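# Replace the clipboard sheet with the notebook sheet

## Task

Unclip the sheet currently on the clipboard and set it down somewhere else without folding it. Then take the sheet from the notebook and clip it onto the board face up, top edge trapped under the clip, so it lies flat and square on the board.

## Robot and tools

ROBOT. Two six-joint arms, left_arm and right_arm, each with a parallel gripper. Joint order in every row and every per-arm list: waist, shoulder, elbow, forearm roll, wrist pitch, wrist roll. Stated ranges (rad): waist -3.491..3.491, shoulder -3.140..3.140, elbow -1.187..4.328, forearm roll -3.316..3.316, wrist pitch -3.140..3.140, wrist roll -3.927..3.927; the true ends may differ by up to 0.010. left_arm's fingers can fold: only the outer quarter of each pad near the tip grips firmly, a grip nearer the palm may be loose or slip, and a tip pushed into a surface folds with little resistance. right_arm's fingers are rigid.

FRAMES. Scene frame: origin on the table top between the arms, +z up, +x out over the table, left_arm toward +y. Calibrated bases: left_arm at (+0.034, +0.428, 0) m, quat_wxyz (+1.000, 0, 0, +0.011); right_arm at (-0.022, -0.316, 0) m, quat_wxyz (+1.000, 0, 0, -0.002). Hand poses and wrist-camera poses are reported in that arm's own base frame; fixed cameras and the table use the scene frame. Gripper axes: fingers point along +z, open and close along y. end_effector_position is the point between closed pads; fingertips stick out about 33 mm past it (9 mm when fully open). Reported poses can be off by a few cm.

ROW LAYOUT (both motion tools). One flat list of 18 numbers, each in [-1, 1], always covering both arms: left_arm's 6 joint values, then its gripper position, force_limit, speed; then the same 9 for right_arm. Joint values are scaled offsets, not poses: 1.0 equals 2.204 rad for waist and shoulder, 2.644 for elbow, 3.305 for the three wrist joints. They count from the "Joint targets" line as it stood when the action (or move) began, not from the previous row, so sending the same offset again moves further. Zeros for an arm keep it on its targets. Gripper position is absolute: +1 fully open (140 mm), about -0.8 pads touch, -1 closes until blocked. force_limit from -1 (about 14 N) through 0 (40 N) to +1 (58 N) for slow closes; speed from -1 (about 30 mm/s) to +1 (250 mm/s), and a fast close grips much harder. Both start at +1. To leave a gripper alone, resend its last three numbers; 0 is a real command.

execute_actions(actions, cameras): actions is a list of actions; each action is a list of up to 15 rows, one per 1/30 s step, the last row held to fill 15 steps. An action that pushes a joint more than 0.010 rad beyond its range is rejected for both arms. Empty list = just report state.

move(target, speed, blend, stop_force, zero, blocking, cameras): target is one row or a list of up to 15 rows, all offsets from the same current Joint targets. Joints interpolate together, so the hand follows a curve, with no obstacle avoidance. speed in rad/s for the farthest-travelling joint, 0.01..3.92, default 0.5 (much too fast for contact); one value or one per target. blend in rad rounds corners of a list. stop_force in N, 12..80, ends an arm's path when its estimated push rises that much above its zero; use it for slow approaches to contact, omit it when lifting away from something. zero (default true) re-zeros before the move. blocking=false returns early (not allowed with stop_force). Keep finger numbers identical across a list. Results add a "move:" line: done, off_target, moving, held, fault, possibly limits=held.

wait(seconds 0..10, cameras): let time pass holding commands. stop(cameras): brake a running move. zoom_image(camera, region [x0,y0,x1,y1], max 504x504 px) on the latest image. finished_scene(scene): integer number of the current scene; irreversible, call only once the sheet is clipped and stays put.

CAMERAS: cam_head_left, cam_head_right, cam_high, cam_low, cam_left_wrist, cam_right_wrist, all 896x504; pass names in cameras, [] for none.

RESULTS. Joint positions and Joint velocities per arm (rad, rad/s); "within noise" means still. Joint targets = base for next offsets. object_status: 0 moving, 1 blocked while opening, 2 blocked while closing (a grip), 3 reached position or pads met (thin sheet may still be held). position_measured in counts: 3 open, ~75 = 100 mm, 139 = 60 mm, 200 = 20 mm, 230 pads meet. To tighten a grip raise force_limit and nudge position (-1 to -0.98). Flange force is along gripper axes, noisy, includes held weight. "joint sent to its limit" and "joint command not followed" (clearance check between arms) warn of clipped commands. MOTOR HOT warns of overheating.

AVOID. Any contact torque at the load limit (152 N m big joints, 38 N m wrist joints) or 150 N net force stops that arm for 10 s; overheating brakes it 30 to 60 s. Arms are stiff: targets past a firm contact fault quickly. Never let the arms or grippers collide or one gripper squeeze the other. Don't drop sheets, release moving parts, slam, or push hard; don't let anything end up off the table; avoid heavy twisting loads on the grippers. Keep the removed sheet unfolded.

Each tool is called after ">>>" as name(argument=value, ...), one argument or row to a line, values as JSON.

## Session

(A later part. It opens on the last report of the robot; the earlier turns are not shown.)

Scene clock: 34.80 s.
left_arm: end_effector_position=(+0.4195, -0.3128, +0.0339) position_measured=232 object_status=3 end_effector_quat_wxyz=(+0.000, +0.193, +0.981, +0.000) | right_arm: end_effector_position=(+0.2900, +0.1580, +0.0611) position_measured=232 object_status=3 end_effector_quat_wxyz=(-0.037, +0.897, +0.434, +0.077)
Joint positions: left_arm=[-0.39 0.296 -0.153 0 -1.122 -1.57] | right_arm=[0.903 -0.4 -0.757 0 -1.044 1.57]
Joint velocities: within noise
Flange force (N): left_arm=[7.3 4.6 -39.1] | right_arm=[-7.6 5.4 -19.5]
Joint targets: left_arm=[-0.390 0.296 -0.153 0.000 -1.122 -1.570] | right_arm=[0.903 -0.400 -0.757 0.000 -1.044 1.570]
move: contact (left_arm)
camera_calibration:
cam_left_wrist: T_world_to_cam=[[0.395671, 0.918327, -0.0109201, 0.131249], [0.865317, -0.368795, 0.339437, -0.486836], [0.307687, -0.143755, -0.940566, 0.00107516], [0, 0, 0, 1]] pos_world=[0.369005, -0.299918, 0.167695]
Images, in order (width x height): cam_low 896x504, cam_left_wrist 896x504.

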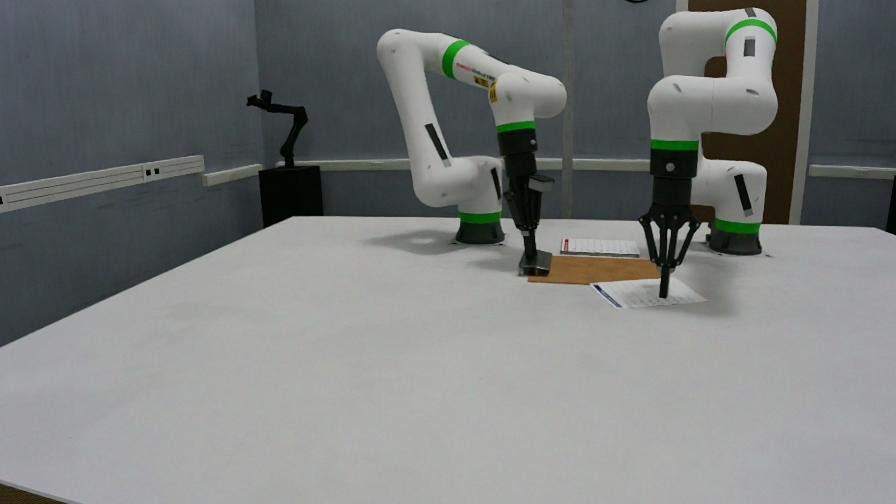

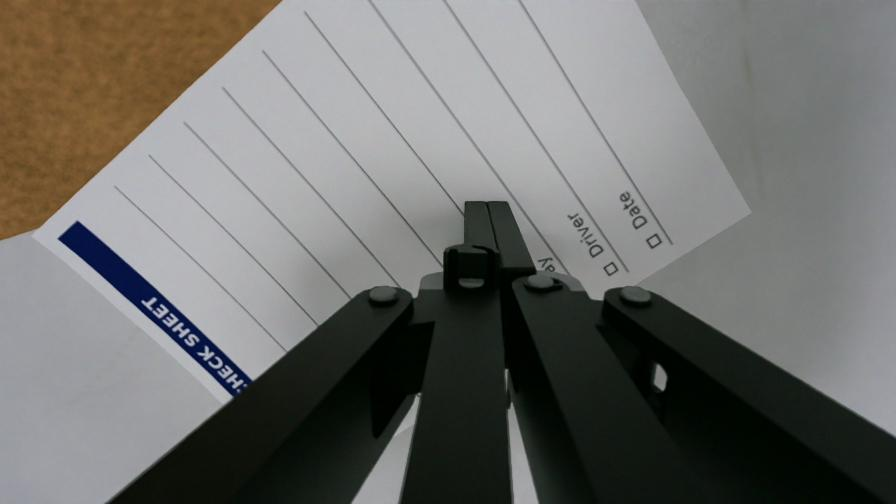

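>>> move(
  target=[0.136,0,0,0,0,0,-1,-1,-0.5,0,0,0,0,0,0,-1,-1,-0.5],
  speed=0.3,
  cameras=["cam_left_wrist","cam_head_left","cam_low"],
)

Scene clock: 36.40 s.
left_arm: end_effector_position=(+0.4931, -0.1750, +0.0339) position_measured=232 object_status=3 end_effector_quat_wxyz=(+0.000, +0.045, +0.999, +0.000) | right_arm: end_effector_position=(+0.2900, +0.1580, +0.0611) position_measured=232 object_status=3 end_effector_quat_wxyz=(-0.037, +0.897, +0.434, +0.077)
Joint positions: left_arm=[-0.09 0.296 -0.153 0 -1.122 -1.57] | right_arm=[0.903 -0.4 -0.757 0 -1.044 1.57]
Joint velocities: within noise
Flange force (N): left_arm=[0.7 -16.1 -27.6] | right_arm=[-7.6 4.5 -20.3]
Joint targets: left_arm=[-0.090 0.296 -0.153 0.000 -1.122 -1.570] | right_arm=[0.903 -0.400 -0.757 0.000 -1.044 1.570]
move: done
camera_calibration:
cam_left_wrist: T_world_to_cam=[[0.107061, 0.994192, -0.0109349, 0.13127], [0.935633, -0.0970222, 0.33938, -0.486823], [0.336348, -0.0465653, -0.940586, 0.00110705], [0, 0, 0, 1]] pos_world=[0.441061, -0.177689, 0.167694]
Images, in order (width x height): cam_head_left 896x504, cam_low 896x504, cam_left_wrist 896x504.

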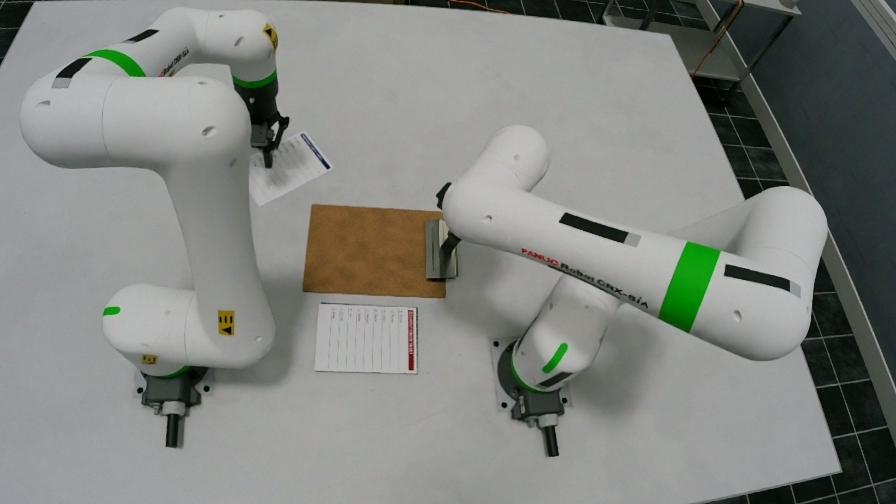

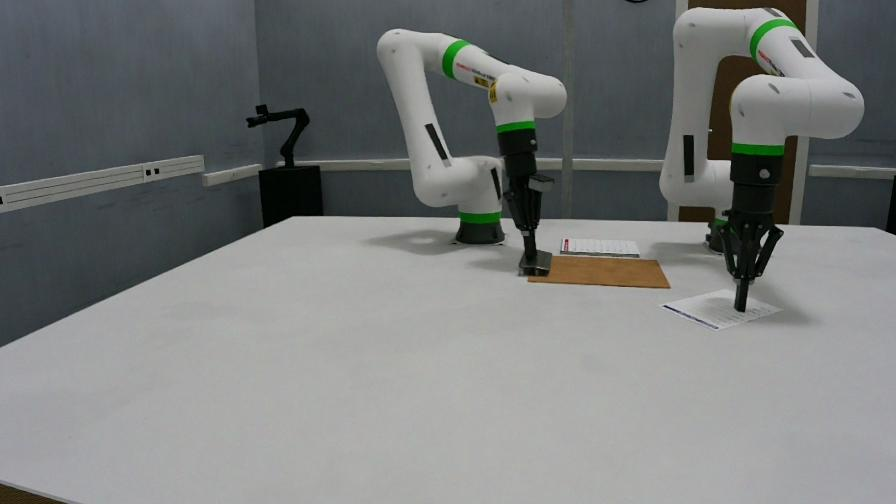

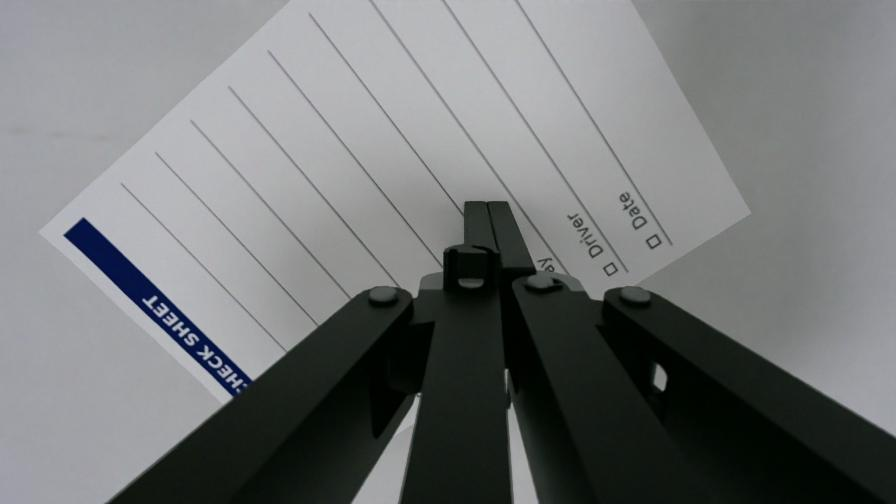

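>>> move(
  target=[
    [0,-0.0422,0.0726,0,-0.0862,0,-1,-1,-0.5,0,0,0,0,0,0,-1,-1,-0.5],
    [-0.5588,-0.1855,-0.0519,0,-0.0821,0.9077,-1,-1,-0.5,0,0,0,0,0,0,-1,-1,-0.5],
  ],
  speed=[0.3,1.2],
  blend=[0.05,0],
  cameras=[],
)

>>> move(
  target=[0,0.0305,-0.0594,0,0.0678,0.4106,-1,-1,-0.5,0,0,0,0,0,0,-1,-1,-0.5],
  speed=0.8,
)

Scene clock: 43.43 s.
left_arm: end_effector_position=(-0.0328, -0.3975, +0.1598) position_measured=232 object_status=3 end_effector_quat_wxyz=(+0.000, +0.744, -0.668, +0.000) | right_arm: end_effector_position=(+0.2900, +0.1580, +0.0611) position_measured=232 object_status=3 end_effector_quat_wxyz=(-0.037, +0.897, +0.434, +0.077)
Joint positions: left_arm=[-1.321 -0.113 -0.29 0 -1.393 1.43] | right_arm=[0.903 -0.4 -0.757 0 -1.044 1.57]
Joint velocities: within noise
Flange force (N): left_arm=[2.6 1.2 -3.5] | right_arm=[-7.0 4.2 -20.0]
Joint targets: left_arm=[-1.321 -0.113 -0.290 0.000 -1.393 1.430] | right_arm=[0.903 -0.400 -0.757 0.000 -1.044 1.570]
move: done
No camera images: "cameras" was empty.

Scene clock: 45.70 s.
left_arm: end_effector_position=(-0.0329, -0.3974, +0.0698) position_measured=232 object_status=3 end_effector_quat_wxyz=(+0.000, +0.999, -0.053, +0.000) | right_arm: end_effector_position=(+0.2900, +0.1580, +0.0611) position_measured=232 object_status=3 end_effector_quat_wxyz=(-0.037, +0.897, +0.434, +0.077)
Joint positions: left_arm=[-1.321 -0.046 -0.448 0 -1.169 2.787] | right_arm=[0.903 -0.4 -0.757 0 -1.044 1.57]
Joint velocities: within noise
Flange force (N): left_arm=[-0.1 2.5 -3.1] | right_arm=[-8.5 4.2 -20.7]
Joint targets: left_arm=[-1.321 -0.046 -0.448 0.000 -1.169 2.787] | right_arm=[0.903 -0.400 -0.757 0.000 -1.044 1.570]
move: done
camera_calibration:
cam_left_wrist: T_world_to_cam=[[-0.122276, -0.992433, -0.0112291, -0.387946], [-0.934127, 0.111254, 0.339161, -0.00701959], [-0.335345, 0.0519606, -0.940661, 0.218536], [0, 0, 0, 1]] pos_world=[0.0192914, -0.395585, 0.203593]
cam_right_wrist: T_world_to_cam=[[0.785807, -0.618419, 0.00807358, -0.12517], [-0.611162, -0.774453, 0.163415, 0.29866], [-0.0948064, -0.133347, -0.986524, 0.2566], [0, 0, 0, 1]] pos_world=[0.305216, 0.188108, 0.205347]

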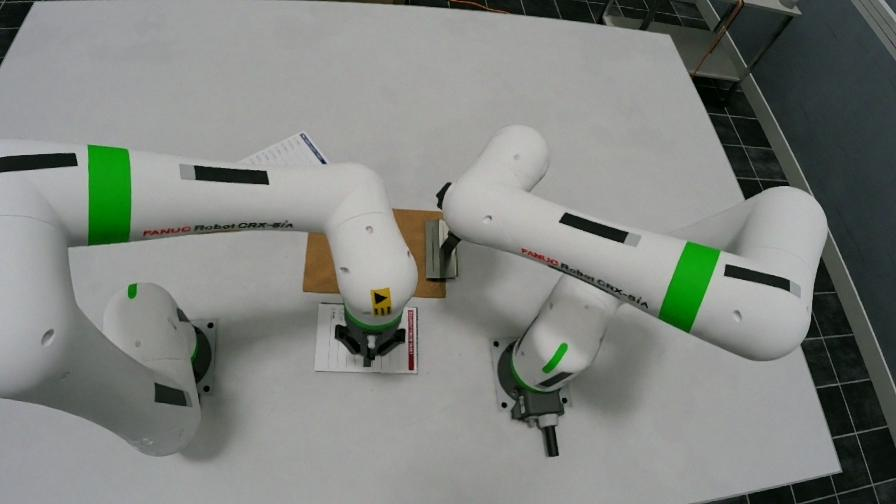

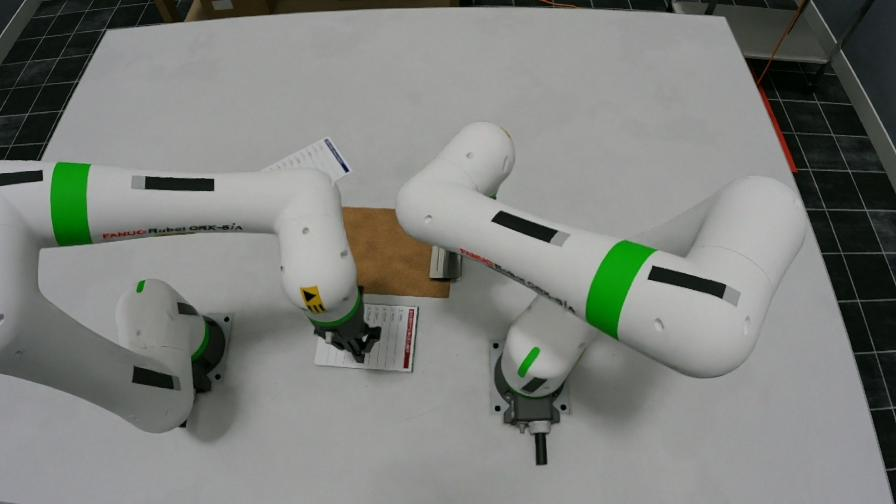

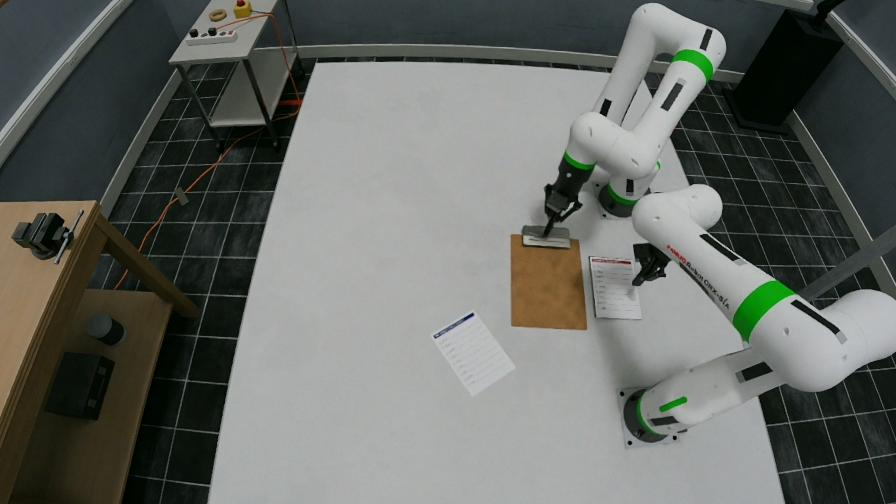

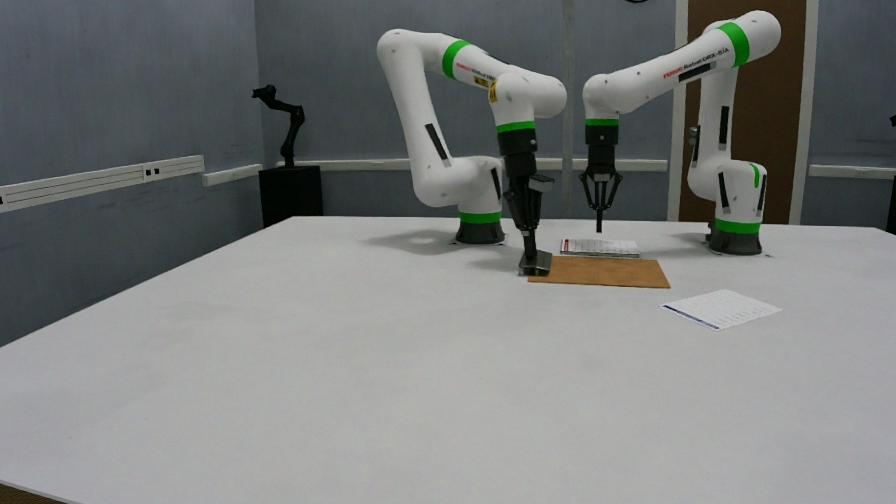

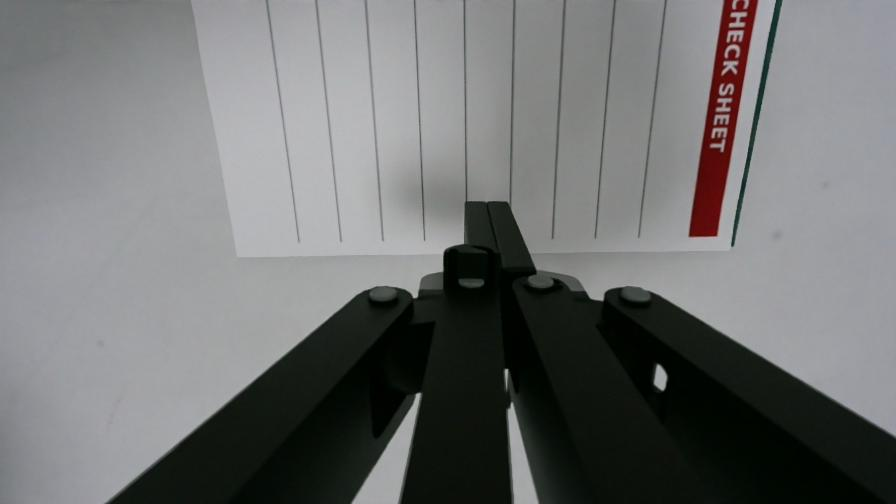

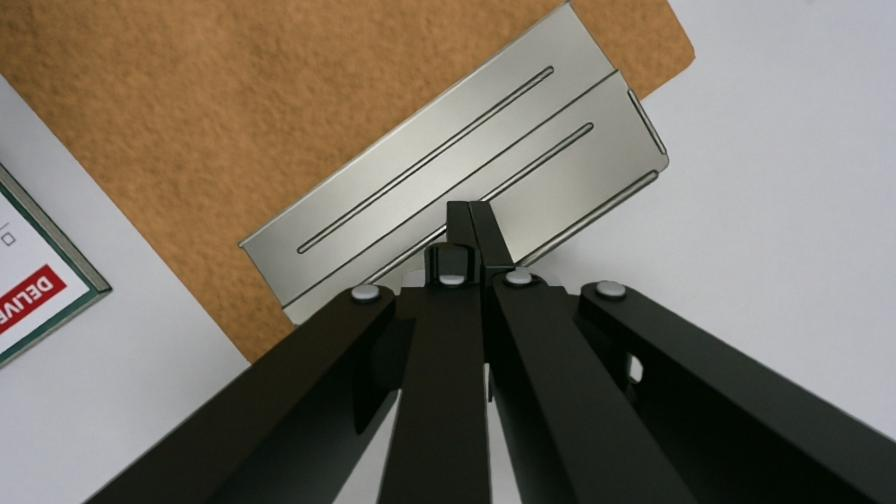

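>>> move(
  target=[0,0.0170,-0.0174,0,0.0253,0,-1,-1,-0.5,0,0,0,0,0,0,-1,-1,-0.5],
  speed=0.03,
  stop_force=12,
  cameras=["cam_left_wrist"],
)

Scene clock: 49.17 s.
left_arm: end_effector_position=(-0.0328, -0.3976, +0.0419) position_measured=232 object_status=3 end_effector_quat_wxyz=(+0.000, +0.999, -0.053, +0.000) | right_arm: end_effector_position=(+0.2900, +0.1580, +0.0611) position_measured=232 object_status=3 end_effector_quat_wxyz=(-0.037, +0.897, +0.434, +0.077)
Joint positions: left_arm=[-1.321 -0.013 -0.488 0 -1.096 2.787] | right_arm=[0.903 -0.4 -0.757 0 -1.044 1.57]
Joint velocities: within noise
Flange force (N): left_arm=[2.4 -6.0 -39.2] | right_arm=[-6.8 3.9 -20.0]
Joint targets: left_arm=[-1.321 -0.013 -0.488 0.000 -1.096 2.787] | right_arm=[0.903 -0.400 -0.757 0.000 -1.044 1.570]
move: contact (left_arm); left_arm: the wrist pitch is farthest, 0.011 rad from its target
camera_calibration:
cam_left_wrist: T_world_to_cam=[[-0.12221, -0.992443, -0.011042, -0.388397], [-0.934134, 0.111257, 0.33914, 0.00245894], [-0.335348, 0.0517611, -0.940671, 0.192221], [0, 0, 0, 1]] pos_world=[0.0192916, -0.395685, 0.175694]
Images, in order (width x height): cam_left_wrist 896x504.

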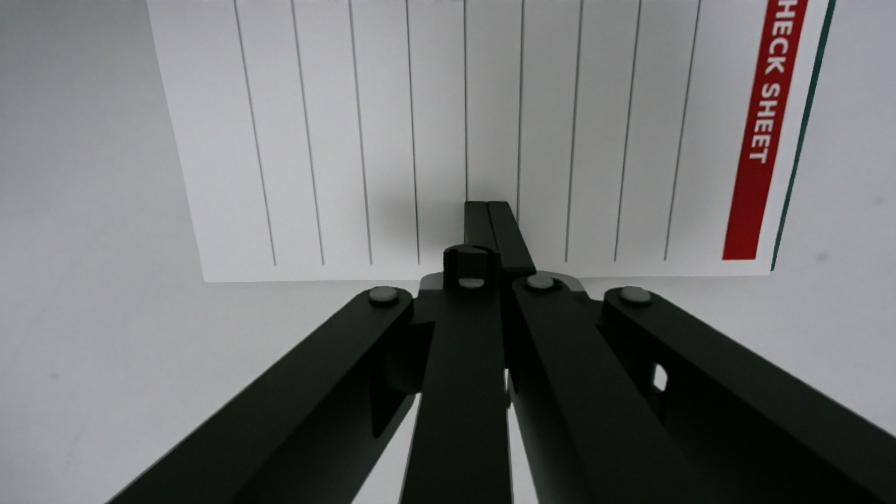

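>>> move(
  target=[
    [0.02964,0.00107,0.00103,0,-0.00016,-0.01976,-1,-1,-0.5,0,0,0,0,0,0,-1,-1,-0.5],
    [0.05815,0.00417,0.00362,0,-0.00013,-0.03877,-1,-1,-0.5,0,0,0,0,0,0,-1,-1,-0.5],
  ],
  speed=0.1,
  cameras=["cam_left_wrist"],
)

Scene clock: 51.87 s.
left_arm: end_effector_position=(+0.0196, -0.4020, +0.0421) position_measured=232 object_status=3 end_effector_quat_wxyz=(+0.000, +0.999, -0.053, +0.000) | right_arm: end_effector_position=(+0.2900, +0.1580, +0.0611) position_measured=232 object_status=3 end_effector_quat_wxyz=(-0.037, +0.897, +0.434, +0.077)
Joint positions: left_arm=[-1.193 -0.004 -0.478 0 -1.097 2.659] | right_arm=[0.903 -0.4 -0.757 0 -1.044 1.57]
Joint velocities: within noise
Flange force (N): left_arm=[-5.4 2.8 -17.7] | right_arm=[-7.2 4.2 -19.7]
Joint targets: left_arm=[-1.193 -0.004 -0.478 0.000 -1.096 2.659] | right_arm=[0.903 -0.400 -0.757 0.000 -1.044 1.570]
move: done
camera_calibration:
cam_left_wrist: T_world_to_cam=[[-0.122183, -0.992444, -0.0112622, -0.386421], [-0.934139, 0.111156, 0.33916, 0.0517971], [-0.335345, 0.0519599, -0.940661, 0.210291], [0, 0, 0, 1]] pos_world=[0.0716917, -0.400185, 0.175893]
Images, in order (width x height): cam_left_wrist 896x504.

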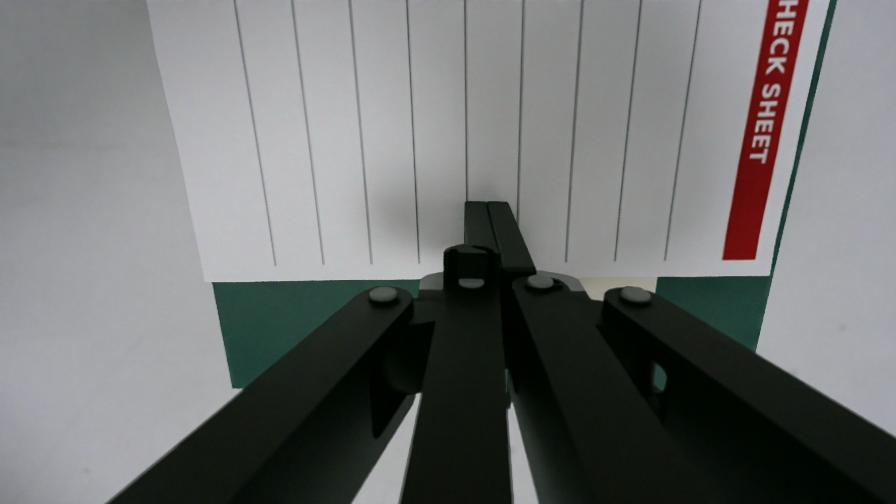

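>>> move(
  target=[
    [0.02738,0.00515,0.00416,0,0,-0.01827,-1,-1,-0.5,0,0,0,0,0,0,-1,-1,-0.5],
    [0.05363,0.01205,0.01017,0,-0.0001,-0.03577,-1,-1,-0.5,0,0,0,0,0,0,-1,-1,-0.5],
  ],
  speed=0.1,
  cameras=["cam_left_wrist","cam_right_wrist","cam_low"],
)

Scene clock: 53.73 s.
left_arm: end_effector_position=(+0.0721, -0.4066, +0.0421) position_measured=232 object_status=3 end_effector_quat_wxyz=(+0.000, +0.999, -0.053, +0.000) | right_arm: end_effector_position=(+0.2900, +0.1580, +0.0611) position_measured=232 object_status=3 end_effector_quat_wxyz=(-0.037, +0.897, +0.434, +0.077)
Joint positions: left_arm=[-1.075 0.023 -0.451 0 -1.097 2.541] | right_arm=[0.903 -0.4 -0.757 0 -1.044 1.57]
Joint velocities: within noise
Flange force (N): left_arm=[-3.8 3.0 -16.2] | right_arm=[-8.1 4.2 -19.3]
Joint targets: left_arm=[-1.075 0.023 -0.451 0.000 -1.097 2.541] | right_arm=[0.903 -0.400 -0.757 0.000 -1.044 1.570]
move: done
camera_calibration:
cam_left_wrist: T_world_to_cam=[[-0.122243, -0.992438, -0.0111356, -0.384584], [-0.93413, 0.111256, 0.33915, 0.101391], [-0.335347, 0.0518609, -0.940666, 0.228097], [0, 0, 0, 1]] pos_world=[0.124192, -0.404785, 0.175893]
cam_right_wrist: T_world_to_cam=[[0.785807, -0.618419, 0.00807358, -0.12517], [-0.611162, -0.774453, 0.163415, 0.29866], [-0.0948064, -0.133347, -0.986524, 0.2566], [0, 0, 0, 1]] pos_world=[0.305216, 0.188108, 0.205347]
Images, in order (width x height): cam_low 896x504, cam_left_wrist 896x504, cam_right_wrist 896x504.

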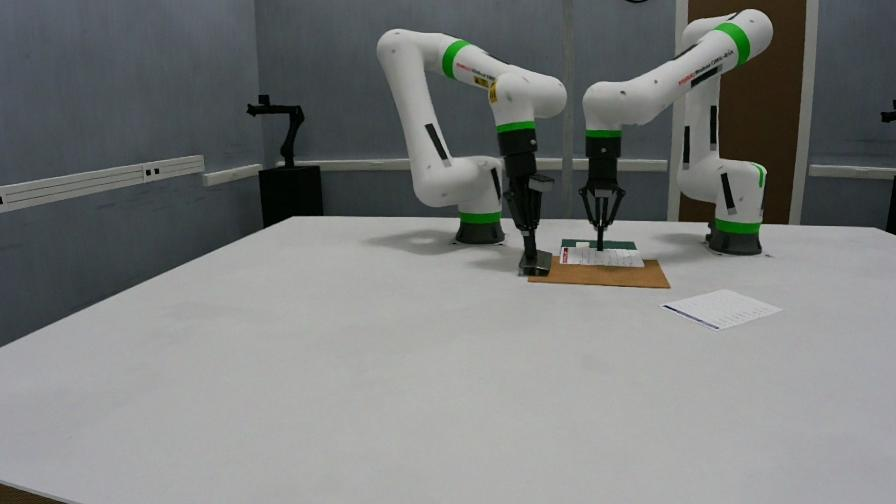

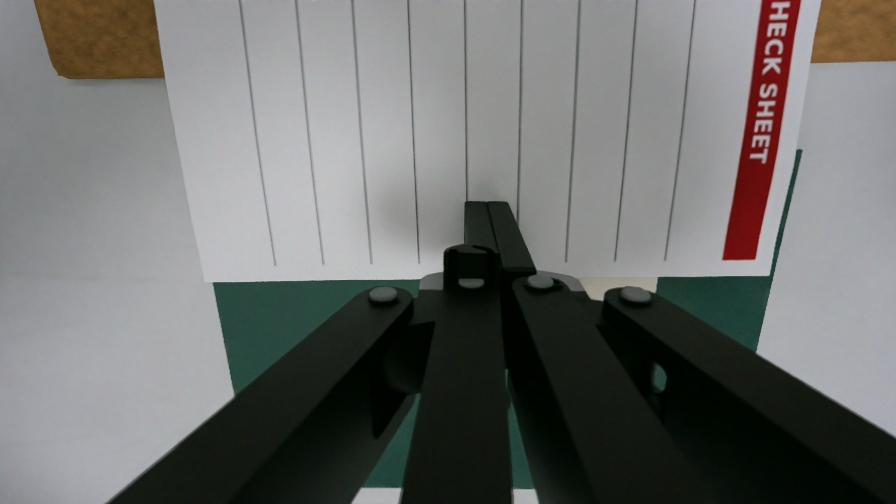

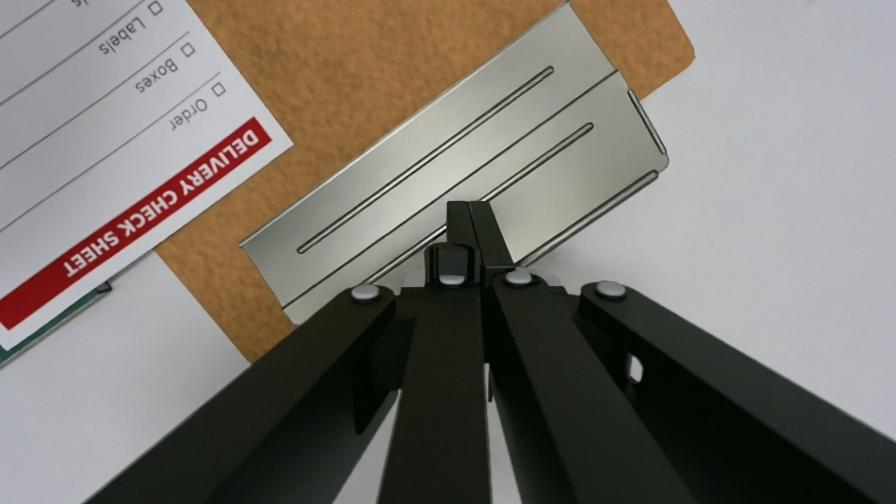

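>>> move(
  target=[
    [0,-0.0067,0.0064,0,-0.0095,0,-1,-1,-0.5,0,0,0,0,0,0,-1,-1,-0.5],
    [0.08956,0.04305,0.05045,0,-0.01165,-0.05973,-1,-1,-0.5,0,0,0,0,0,0,-1,-1,-0.5],
  ],
  speed=[0.06,0.3],
  cameras=["cam_left_wrist"],
)

>>> move(
  target=[0,0.0110,-0.01024,0,0.0155,0,-1,-1,-0.5,0,0,0,0,0,0,-1,-1,-0.5],
  speed=0.02,
  stop_force=13,
  cameras=["cam_left_wrist","cam_right_wrist"],
)

Scene clock: 57.03 s.
left_arm: end_effector_position=(+0.1798, -0.4200, +0.0543) position_measured=232 object_status=3 end_effector_quat_wxyz=(+0.000, +0.999, -0.053, +0.000) | right_arm: end_effector_position=(+0.2900, +0.1580, +0.0611) position_measured=232 object_status=3 end_effector_quat_wxyz=(-0.037, +0.897, +0.434, +0.077)
Joint positions: left_arm=[-0.878 0.118 -0.318 0 -1.135 2.343] | right_arm=[0.903 -0.4 -0.757 0 -1.044 1.57]
Joint velocities: within noise
Flange force (N): left_arm=[0.7 3.3 -3.1] | right_arm=[-7.3 3.9 -19.5]
Joint targets: left_arm=[-0.878 0.118 -0.318 0.000 -1.135 2.343] | right_arm=[0.903 -0.400 -0.757 0.000 -1.044 1.570]
move: done
camera_calibration:
cam_left_wrist: T_world_to_cam=[[-0.122369, -0.992422, -0.011196, -0.384534], [-0.934114, 0.111353, 0.339162, 0.199385], [-0.335345, 0.0519612, -0.940661, 0.276425], [0, 0, 0, 1]] pos_world=[0.231891, -0.418185, 0.188093]
Images, in order (width x height): cam_left_wrist 896x504.

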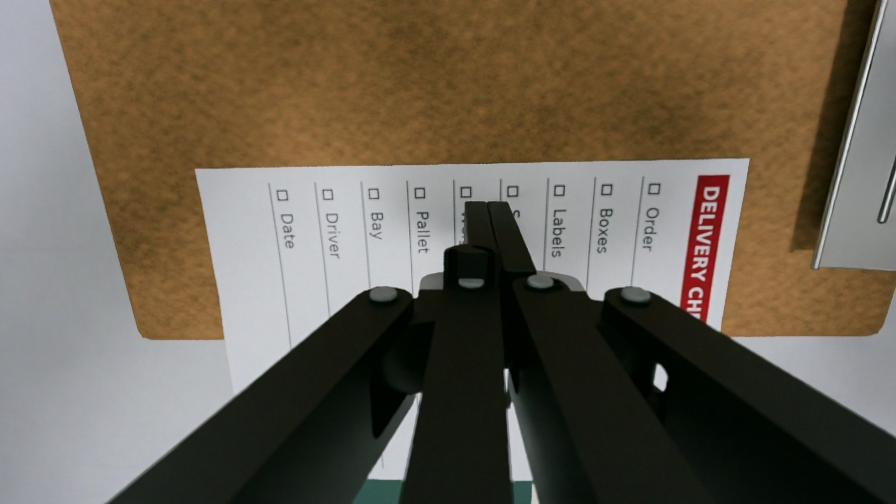

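Scene clock: 59.73 s.
left_arm: end_effector_position=(+0.1800, -0.4201, +0.0372) position_measured=232 object_status=3 end_effector_quat_wxyz=(+0.000, +0.999, -0.053, +0.000) | right_arm: end_effector_position=(+0.2900, +0.1580, +0.0611) position_measured=232 object_status=3 end_effector_quat_wxyz=(-0.037, +0.897, +0.434, +0.077)
Joint positions: left_arm=[-0.878 0.137 -0.34 0 -1.094 2.343] | right_arm=[0.903 -0.4 -0.757 0 -1.044 1.57]
Joint velocities: within noise
Flange force (N): left_arm=[-0.5 -4.7 -29.5] | right_arm=[-8.4 3.9 -21.0]
Joint targets: left_arm=[-0.878 0.137 -0.340 0.000 -1.094 2.343] | right_arm=[0.903 -0.400 -0.757 0.000 -1.044 1.570]
move: contact (left_arm)
camera_calibration:
cam_left_wrist: T_world_to_cam=[[-0.122369, -0.992422, -0.011196, -0.3848], [-0.934114, 0.111353, 0.339162, 0.205383], [-0.335345, 0.0519612, -0.940661, 0.260412], [0, 0, 0, 1]] pos_world=[0.232091, -0.418285, 0.170993]
cam_right_wrist: T_world_to_cam=[[0.785807, -0.618419, 0.00807358, -0.12517], [-0.611162, -0.774453, 0.163415, 0.29866], [-0.0948064, -0.133347, -0.986524, 0.2566], [0, 0, 0, 1]] pos_world=[0.305216, 0.188108, 0.205347]
Images, in order (width x height): cam_left_wrist 896x504, cam_right_wrist 896x504.

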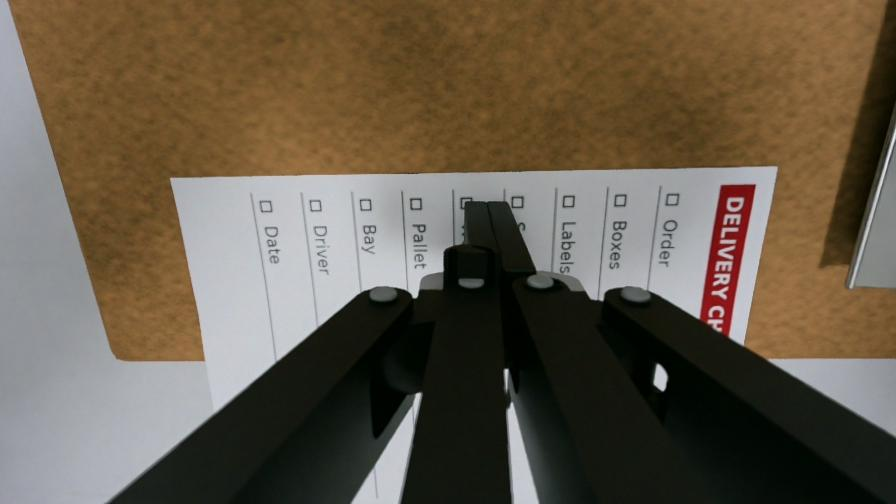

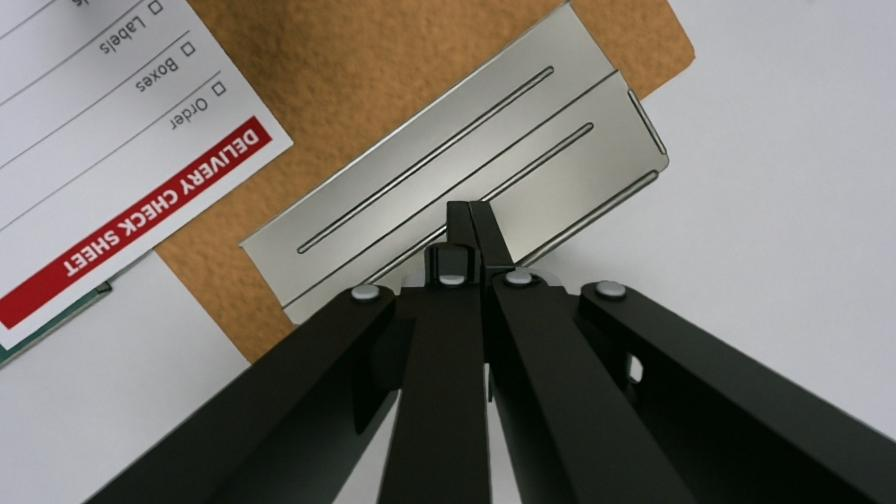

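>>> move(
  target=[
    [0.01715,0.0178,0.01729,0,-0.00196,-0.01189,-1,-1,-0.5,0,0,0,0,0,0,-1,-1,-0.5],
    [0.03298,0.03638,0.03605,0,-0.00458,-0.0229,-1,-1,-0.5,0,0,0,0,0,0,-1,-1,-0.5],
  ],
  speed=0.1,
  cameras=["cam_left_wrist","cam_right_wrist"],
)

Scene clock: 62.63 s.
left_arm: end_effector_position=(+0.2344, -0.4313, +0.0372) position_measured=232 object_status=3 end_effector_quat_wxyz=(+0.000, +0.999, -0.054, +0.000) | right_arm: end_effector_position=(+0.2900, +0.1580, +0.0611) position_measured=232 object_status=3 end_effector_quat_wxyz=(-0.037, +0.897, +0.434, +0.077)
Joint positions: left_arm=[-0.805 0.217 -0.245 0 -1.109 2.268] | right_arm=[0.903 -0.4 -0.757 0 -1.044 1.57]
Joint velocities: within noise
Flange force (N): left_arm=[-5.8 2.7 -25.7] | right_arm=[-7.0 4.8 -19.9]
Joint targets: left_arm=[-0.805 0.217 -0.244 0.000 -1.109 2.268] | right_arm=[0.903 -0.400 -0.757 0.000 -1.044 1.570]
move: done
camera_calibration:
cam_left_wrist: T_world_to_cam=[[-0.12533, -0.992052, -0.0112212, -0.388441], [-0.933792, 0.114133, 0.339126, 0.258567], [-0.33515, 0.0529808, -0.940674, 0.279628], [0, 0, 0, 1]] pos_world=[0.286482, -0.42968, 0.170993]
cam_right_wrist: T_world_to_cam=[[0.785807, -0.618419, 0.00807358, -0.12517], [-0.611162, -0.774453, 0.163415, 0.29866], [-0.0948064, -0.133347, -0.986524, 0.2566], [0, 0, 0, 1]] pos_world=[0.305216, 0.188108, 0.205347]
Images, in order (width x height): cam_left_wrist 896x504, cam_right_wrist 896x504.

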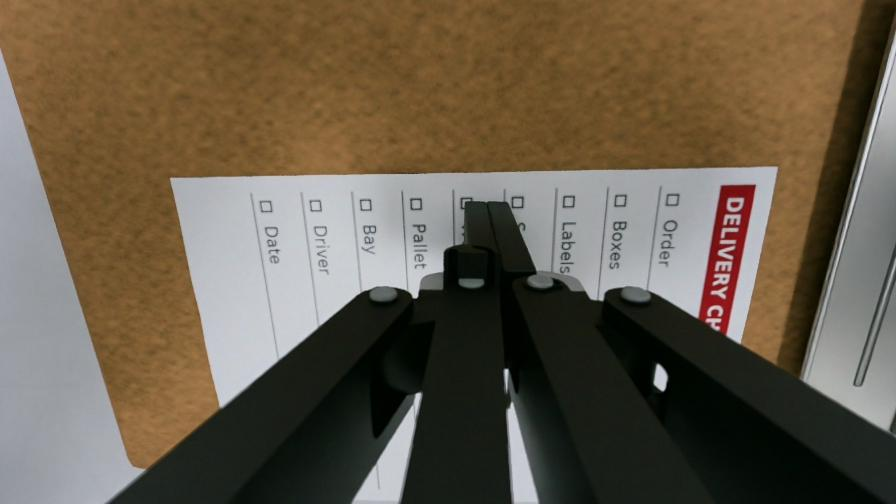

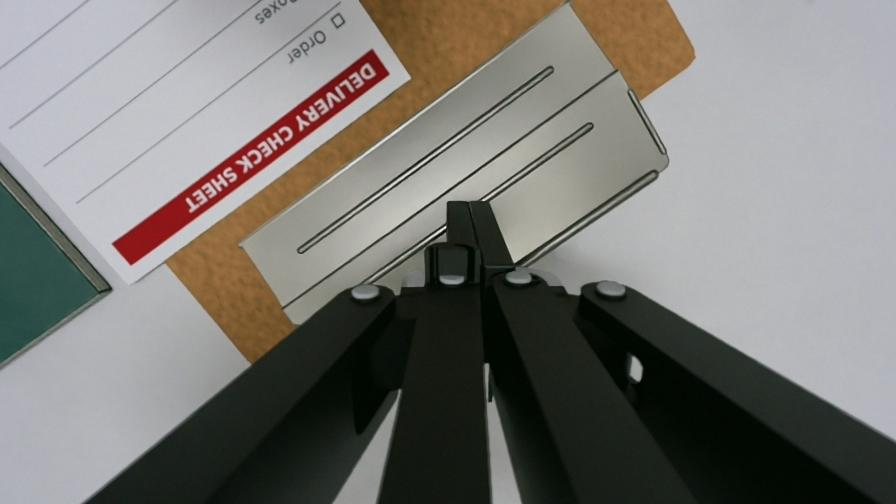

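>>> move(
  target=[
    [0.0145,0.01936,0.02022,0,-0.00327,-0.01011,-1,-1,-0.5,0,0,0,0,0,0,-1,-1,-0.5],
    [0.02768,0.0395,0.04192,0,-0.00719,-0.01937,-1,-1,-0.5,0,0,0,0,0,0,-1,-1,-0.5],
  ],
  speed=0.1,
  cameras=["cam_left_wrist","cam_right_wrist"],
)

Scene clock: 64.40 s.
left_arm: end_effector_position=(+0.2889, -0.4426, +0.0372) position_measured=232 object_status=3 end_effector_quat_wxyz=(+0.000, +0.998, -0.056, +0.000) | right_arm: end_effector_position=(+0.2900, +0.1580, +0.0611) position_measured=232 object_status=3 end_effector_quat_wxyz=(-0.037, +0.897, +0.434, +0.077)
Joint positions: left_arm=[-0.744 0.304 -0.134 0 -1.133 2.204] | right_arm=[0.903 -0.4 -0.757 0 -1.044 1.57]
Joint velocities: within noise
Flange force (N): left_arm=[-7.3 0.6 -25.1] | right_arm=[-7.5 4.6 -20.1]
Joint targets: left_arm=[-0.744 0.304 -0.134 0.000 -1.133 2.204] | right_arm=[0.903 -0.400 -0.757 0.000 -1.044 1.570]
move: done
camera_calibration:
cam_left_wrist: T_world_to_cam=[[-0.128297, -0.991672, -0.0112439, -0.39172], [-0.933459, 0.116921, 0.339094, 0.311965], [-0.334955, 0.0540004, -0.940685, 0.298913], [0, 0, 0, 1]] pos_world=[0.341073, -0.441075, 0.170993]
cam_right_wrist: T_world_to_cam=[[0.785807, -0.618419, 0.00807358, -0.12517], [-0.611162, -0.774453, 0.163415, 0.29866], [-0.0948064, -0.133347, -0.986524, 0.2566], [0, 0, 0, 1]] pos_world=[0.305216, 0.188108, 0.205347]
Images, in order (width x height): cam_left_wrist 896x504, cam_right_wrist 896x504.

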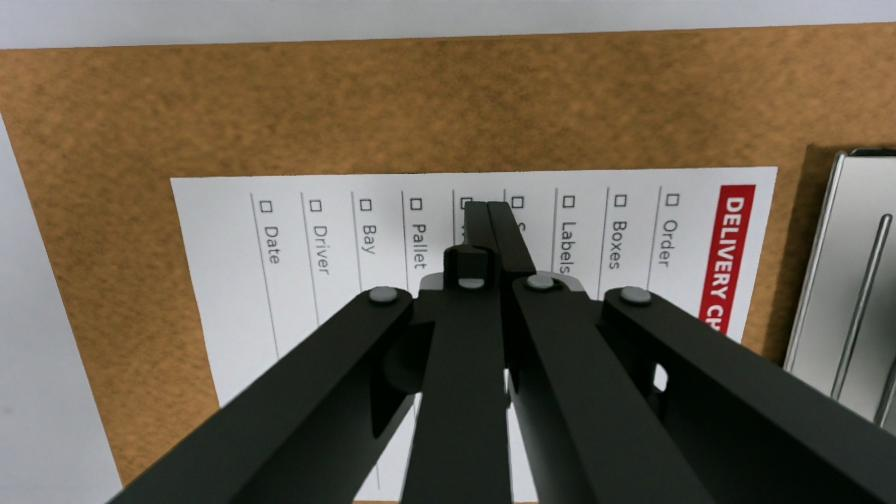

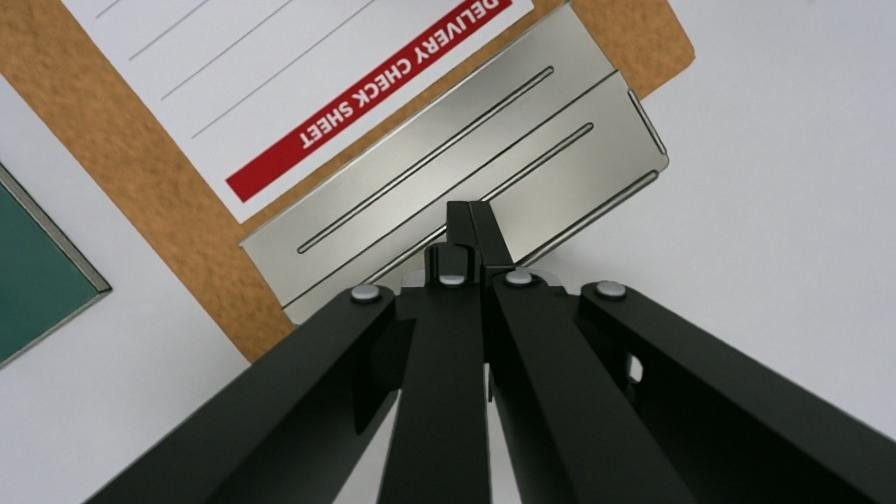

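>>> move(
  target=[-0.0105,0.01545,0.01719,0,-0.00344,0.007,-1,-1,-0.5,0,0,0,0,0,0,-1,-1,-0.5],
  speed=0.03,
  cameras=["cam_left_wrist","cam_right_wrist"],
)

>>> zoom_image(
  camera="cam_right_wrist",
  region=[180, 0, 620, 330],
)

Scene clock: 67.60 s.
left_arm: end_effector_position=(+0.2897, -0.4598, +0.0372) position_measured=232 object_status=3 end_effector_quat_wxyz=(+0.000, +0.998, -0.056, +0.000) | right_arm: end_effector_position=(+0.2900, +0.1580, +0.0611) position_measured=232 object_status=3 end_effector_quat_wxyz=(-0.037, +0.897, +0.434, +0.077)
Joint positions: left_arm=[-0.767 0.338 -0.088 0 -1.144 2.227] | right_arm=[0.903 -0.4 -0.757 0 -1.044 1.57]
Joint velocities: within noise
Flange force (N): left_arm=[2.4 -2.7 -26.7] | right_arm=[-8.0 3.2 -20.0]
Joint targets: left_arm=[-0.767 0.339 -0.088 0.000 -1.144 2.227] | right_arm=[0.903 -0.400 -0.757 0.000 -1.044 1.570]
move: done
camera_calibration:
cam_left_wrist: T_world_to_cam=[[-0.128264, -0.991677, -0.0111504, -0.408716], [-0.933462, 0.116922, 0.339083, 0.3146], [-0.334957, 0.0539007, -0.94069, 0.300126], [0, 0, 0, 1]] pos_world=[0.341773, -0.458275, 0.171093]
cam_right_wrist: T_world_to_cam=[[0.785807, -0.618419, 0.00807358, -0.12517], [-0.611162, -0.774453, 0.163415, 0.29866], [-0.0948064, -0.133347, -0.986524, 0.2566], [0, 0, 0, 1]] pos_world=[0.305216, 0.188108, 0.205347]
Images, in order (width x height): cam_left_wrist 896x504, cam_right_wrist 896x504.

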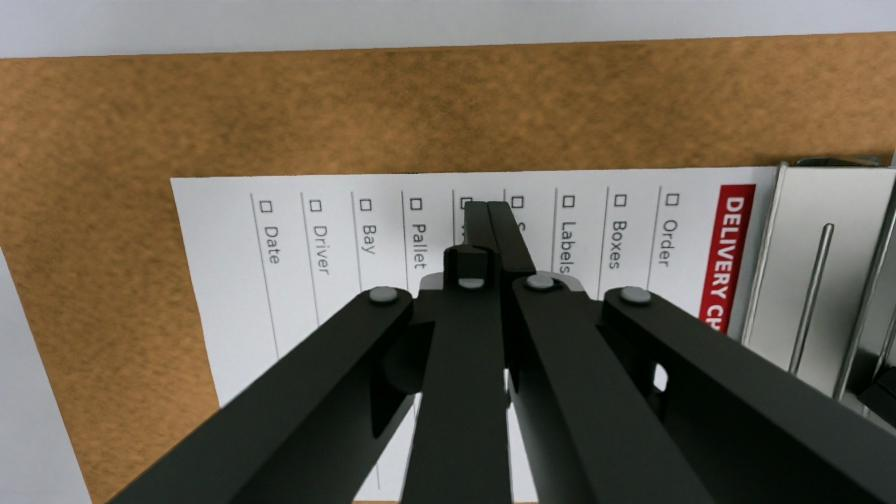

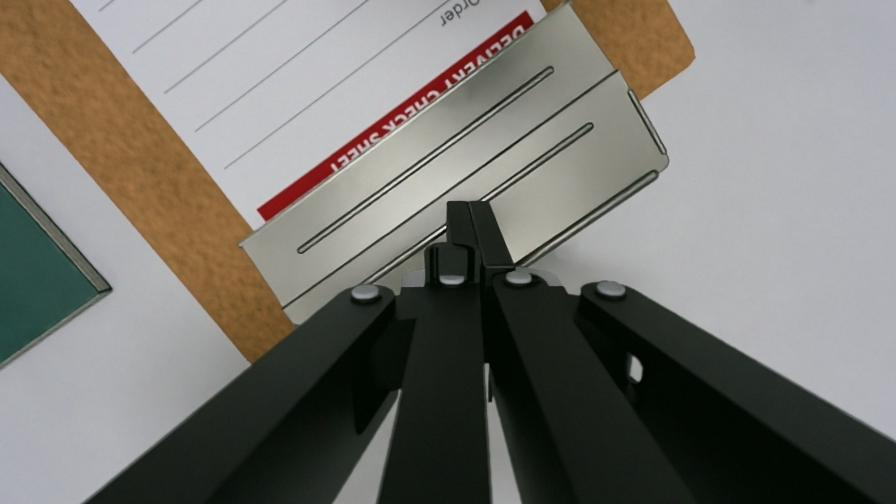

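Scaled by 1.145 from the camera's 896x504 image, which has a finer 1280x720 frame.

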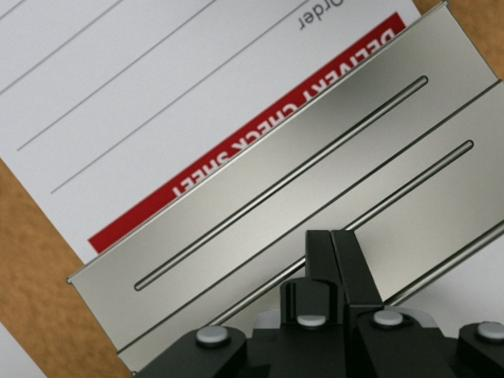

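>>> move(
  target=[-0.00338,0.00418,0.00467,0,-0.00095,0.00225,-1,-1,-0.5,0,0,0,0,0,0,-1,-1,-0.5],
  speed=0.03,
  cameras=["cam_left_wrist","cam_right_wrist"],
)

>>> zoom_image(
  camera="cam_right_wrist",
  region=[180, 0, 620, 330],
)

Scene clock: 68.67 s.
left_arm: end_effector_position=(+0.2892, -0.4648, +0.0372) position_measured=232 object_status=3 end_effector_quat_wxyz=(+0.000, +0.998, -0.056, +0.000) | right_arm: end_effector_position=(+0.2900, +0.1580, +0.0611) position_measured=232 object_status=3 end_effector_quat_wxyz=(-0.037, +0.897, +0.434, +0.077)
Joint positions: left_arm=[-0.775 0.348 -0.076 0 -1.147 2.234] | right_arm=[0.903 -0.4 -0.757 0 -1.044 1.57]
Joint velocities: within noise
Flange force (N): left_arm=[1.3 -5.2 -30.1] | right_arm=[-7.0 3.3 -20.0]
Joint targets: left_arm=[-0.775 0.348 -0.076 0.000 -1.147 2.234] | right_arm=[0.903 -0.400 -0.757 0.000 -1.044 1.570]
move: done
camera_calibration:
cam_left_wrist: T_world_to_cam=[[-0.128357, -0.991666, -0.0111173, -0.413708], [-0.93345, 0.117021, 0.339084, 0.314792], [-0.334957, 0.0539014, -0.94069, 0.300135], [0, 0, 0, 1]] pos_world=[0.341273, -0.463275, 0.170993]
cam_right_wrist: T_world_to_cam=[[0.785807, -0.618419, 0.00807358, -0.12517], [-0.611162, -0.774453, 0.163415, 0.29866], [-0.0948064, -0.133347, -0.986524, 0.2566], [0, 0, 0, 1]] pos_world=[0.305216, 0.188108, 0.205347]
Images, in order (width x height): cam_left_wrist 896x504, cam_right_wrist 896x504.

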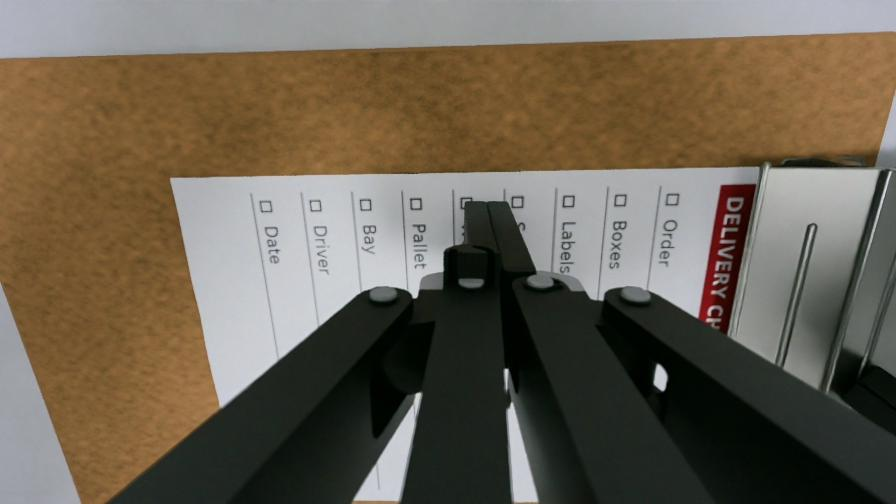

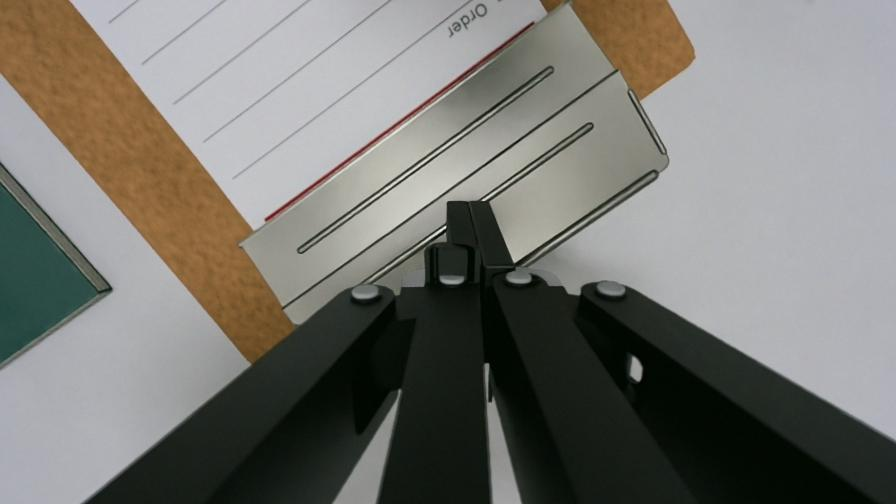

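Scaled by 1.145 from the camera's 896x504 image, which has a finer 1280x720 frame.

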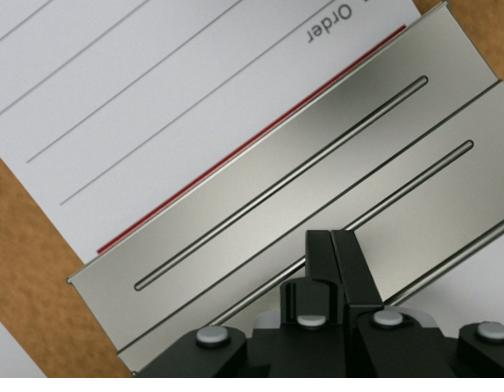

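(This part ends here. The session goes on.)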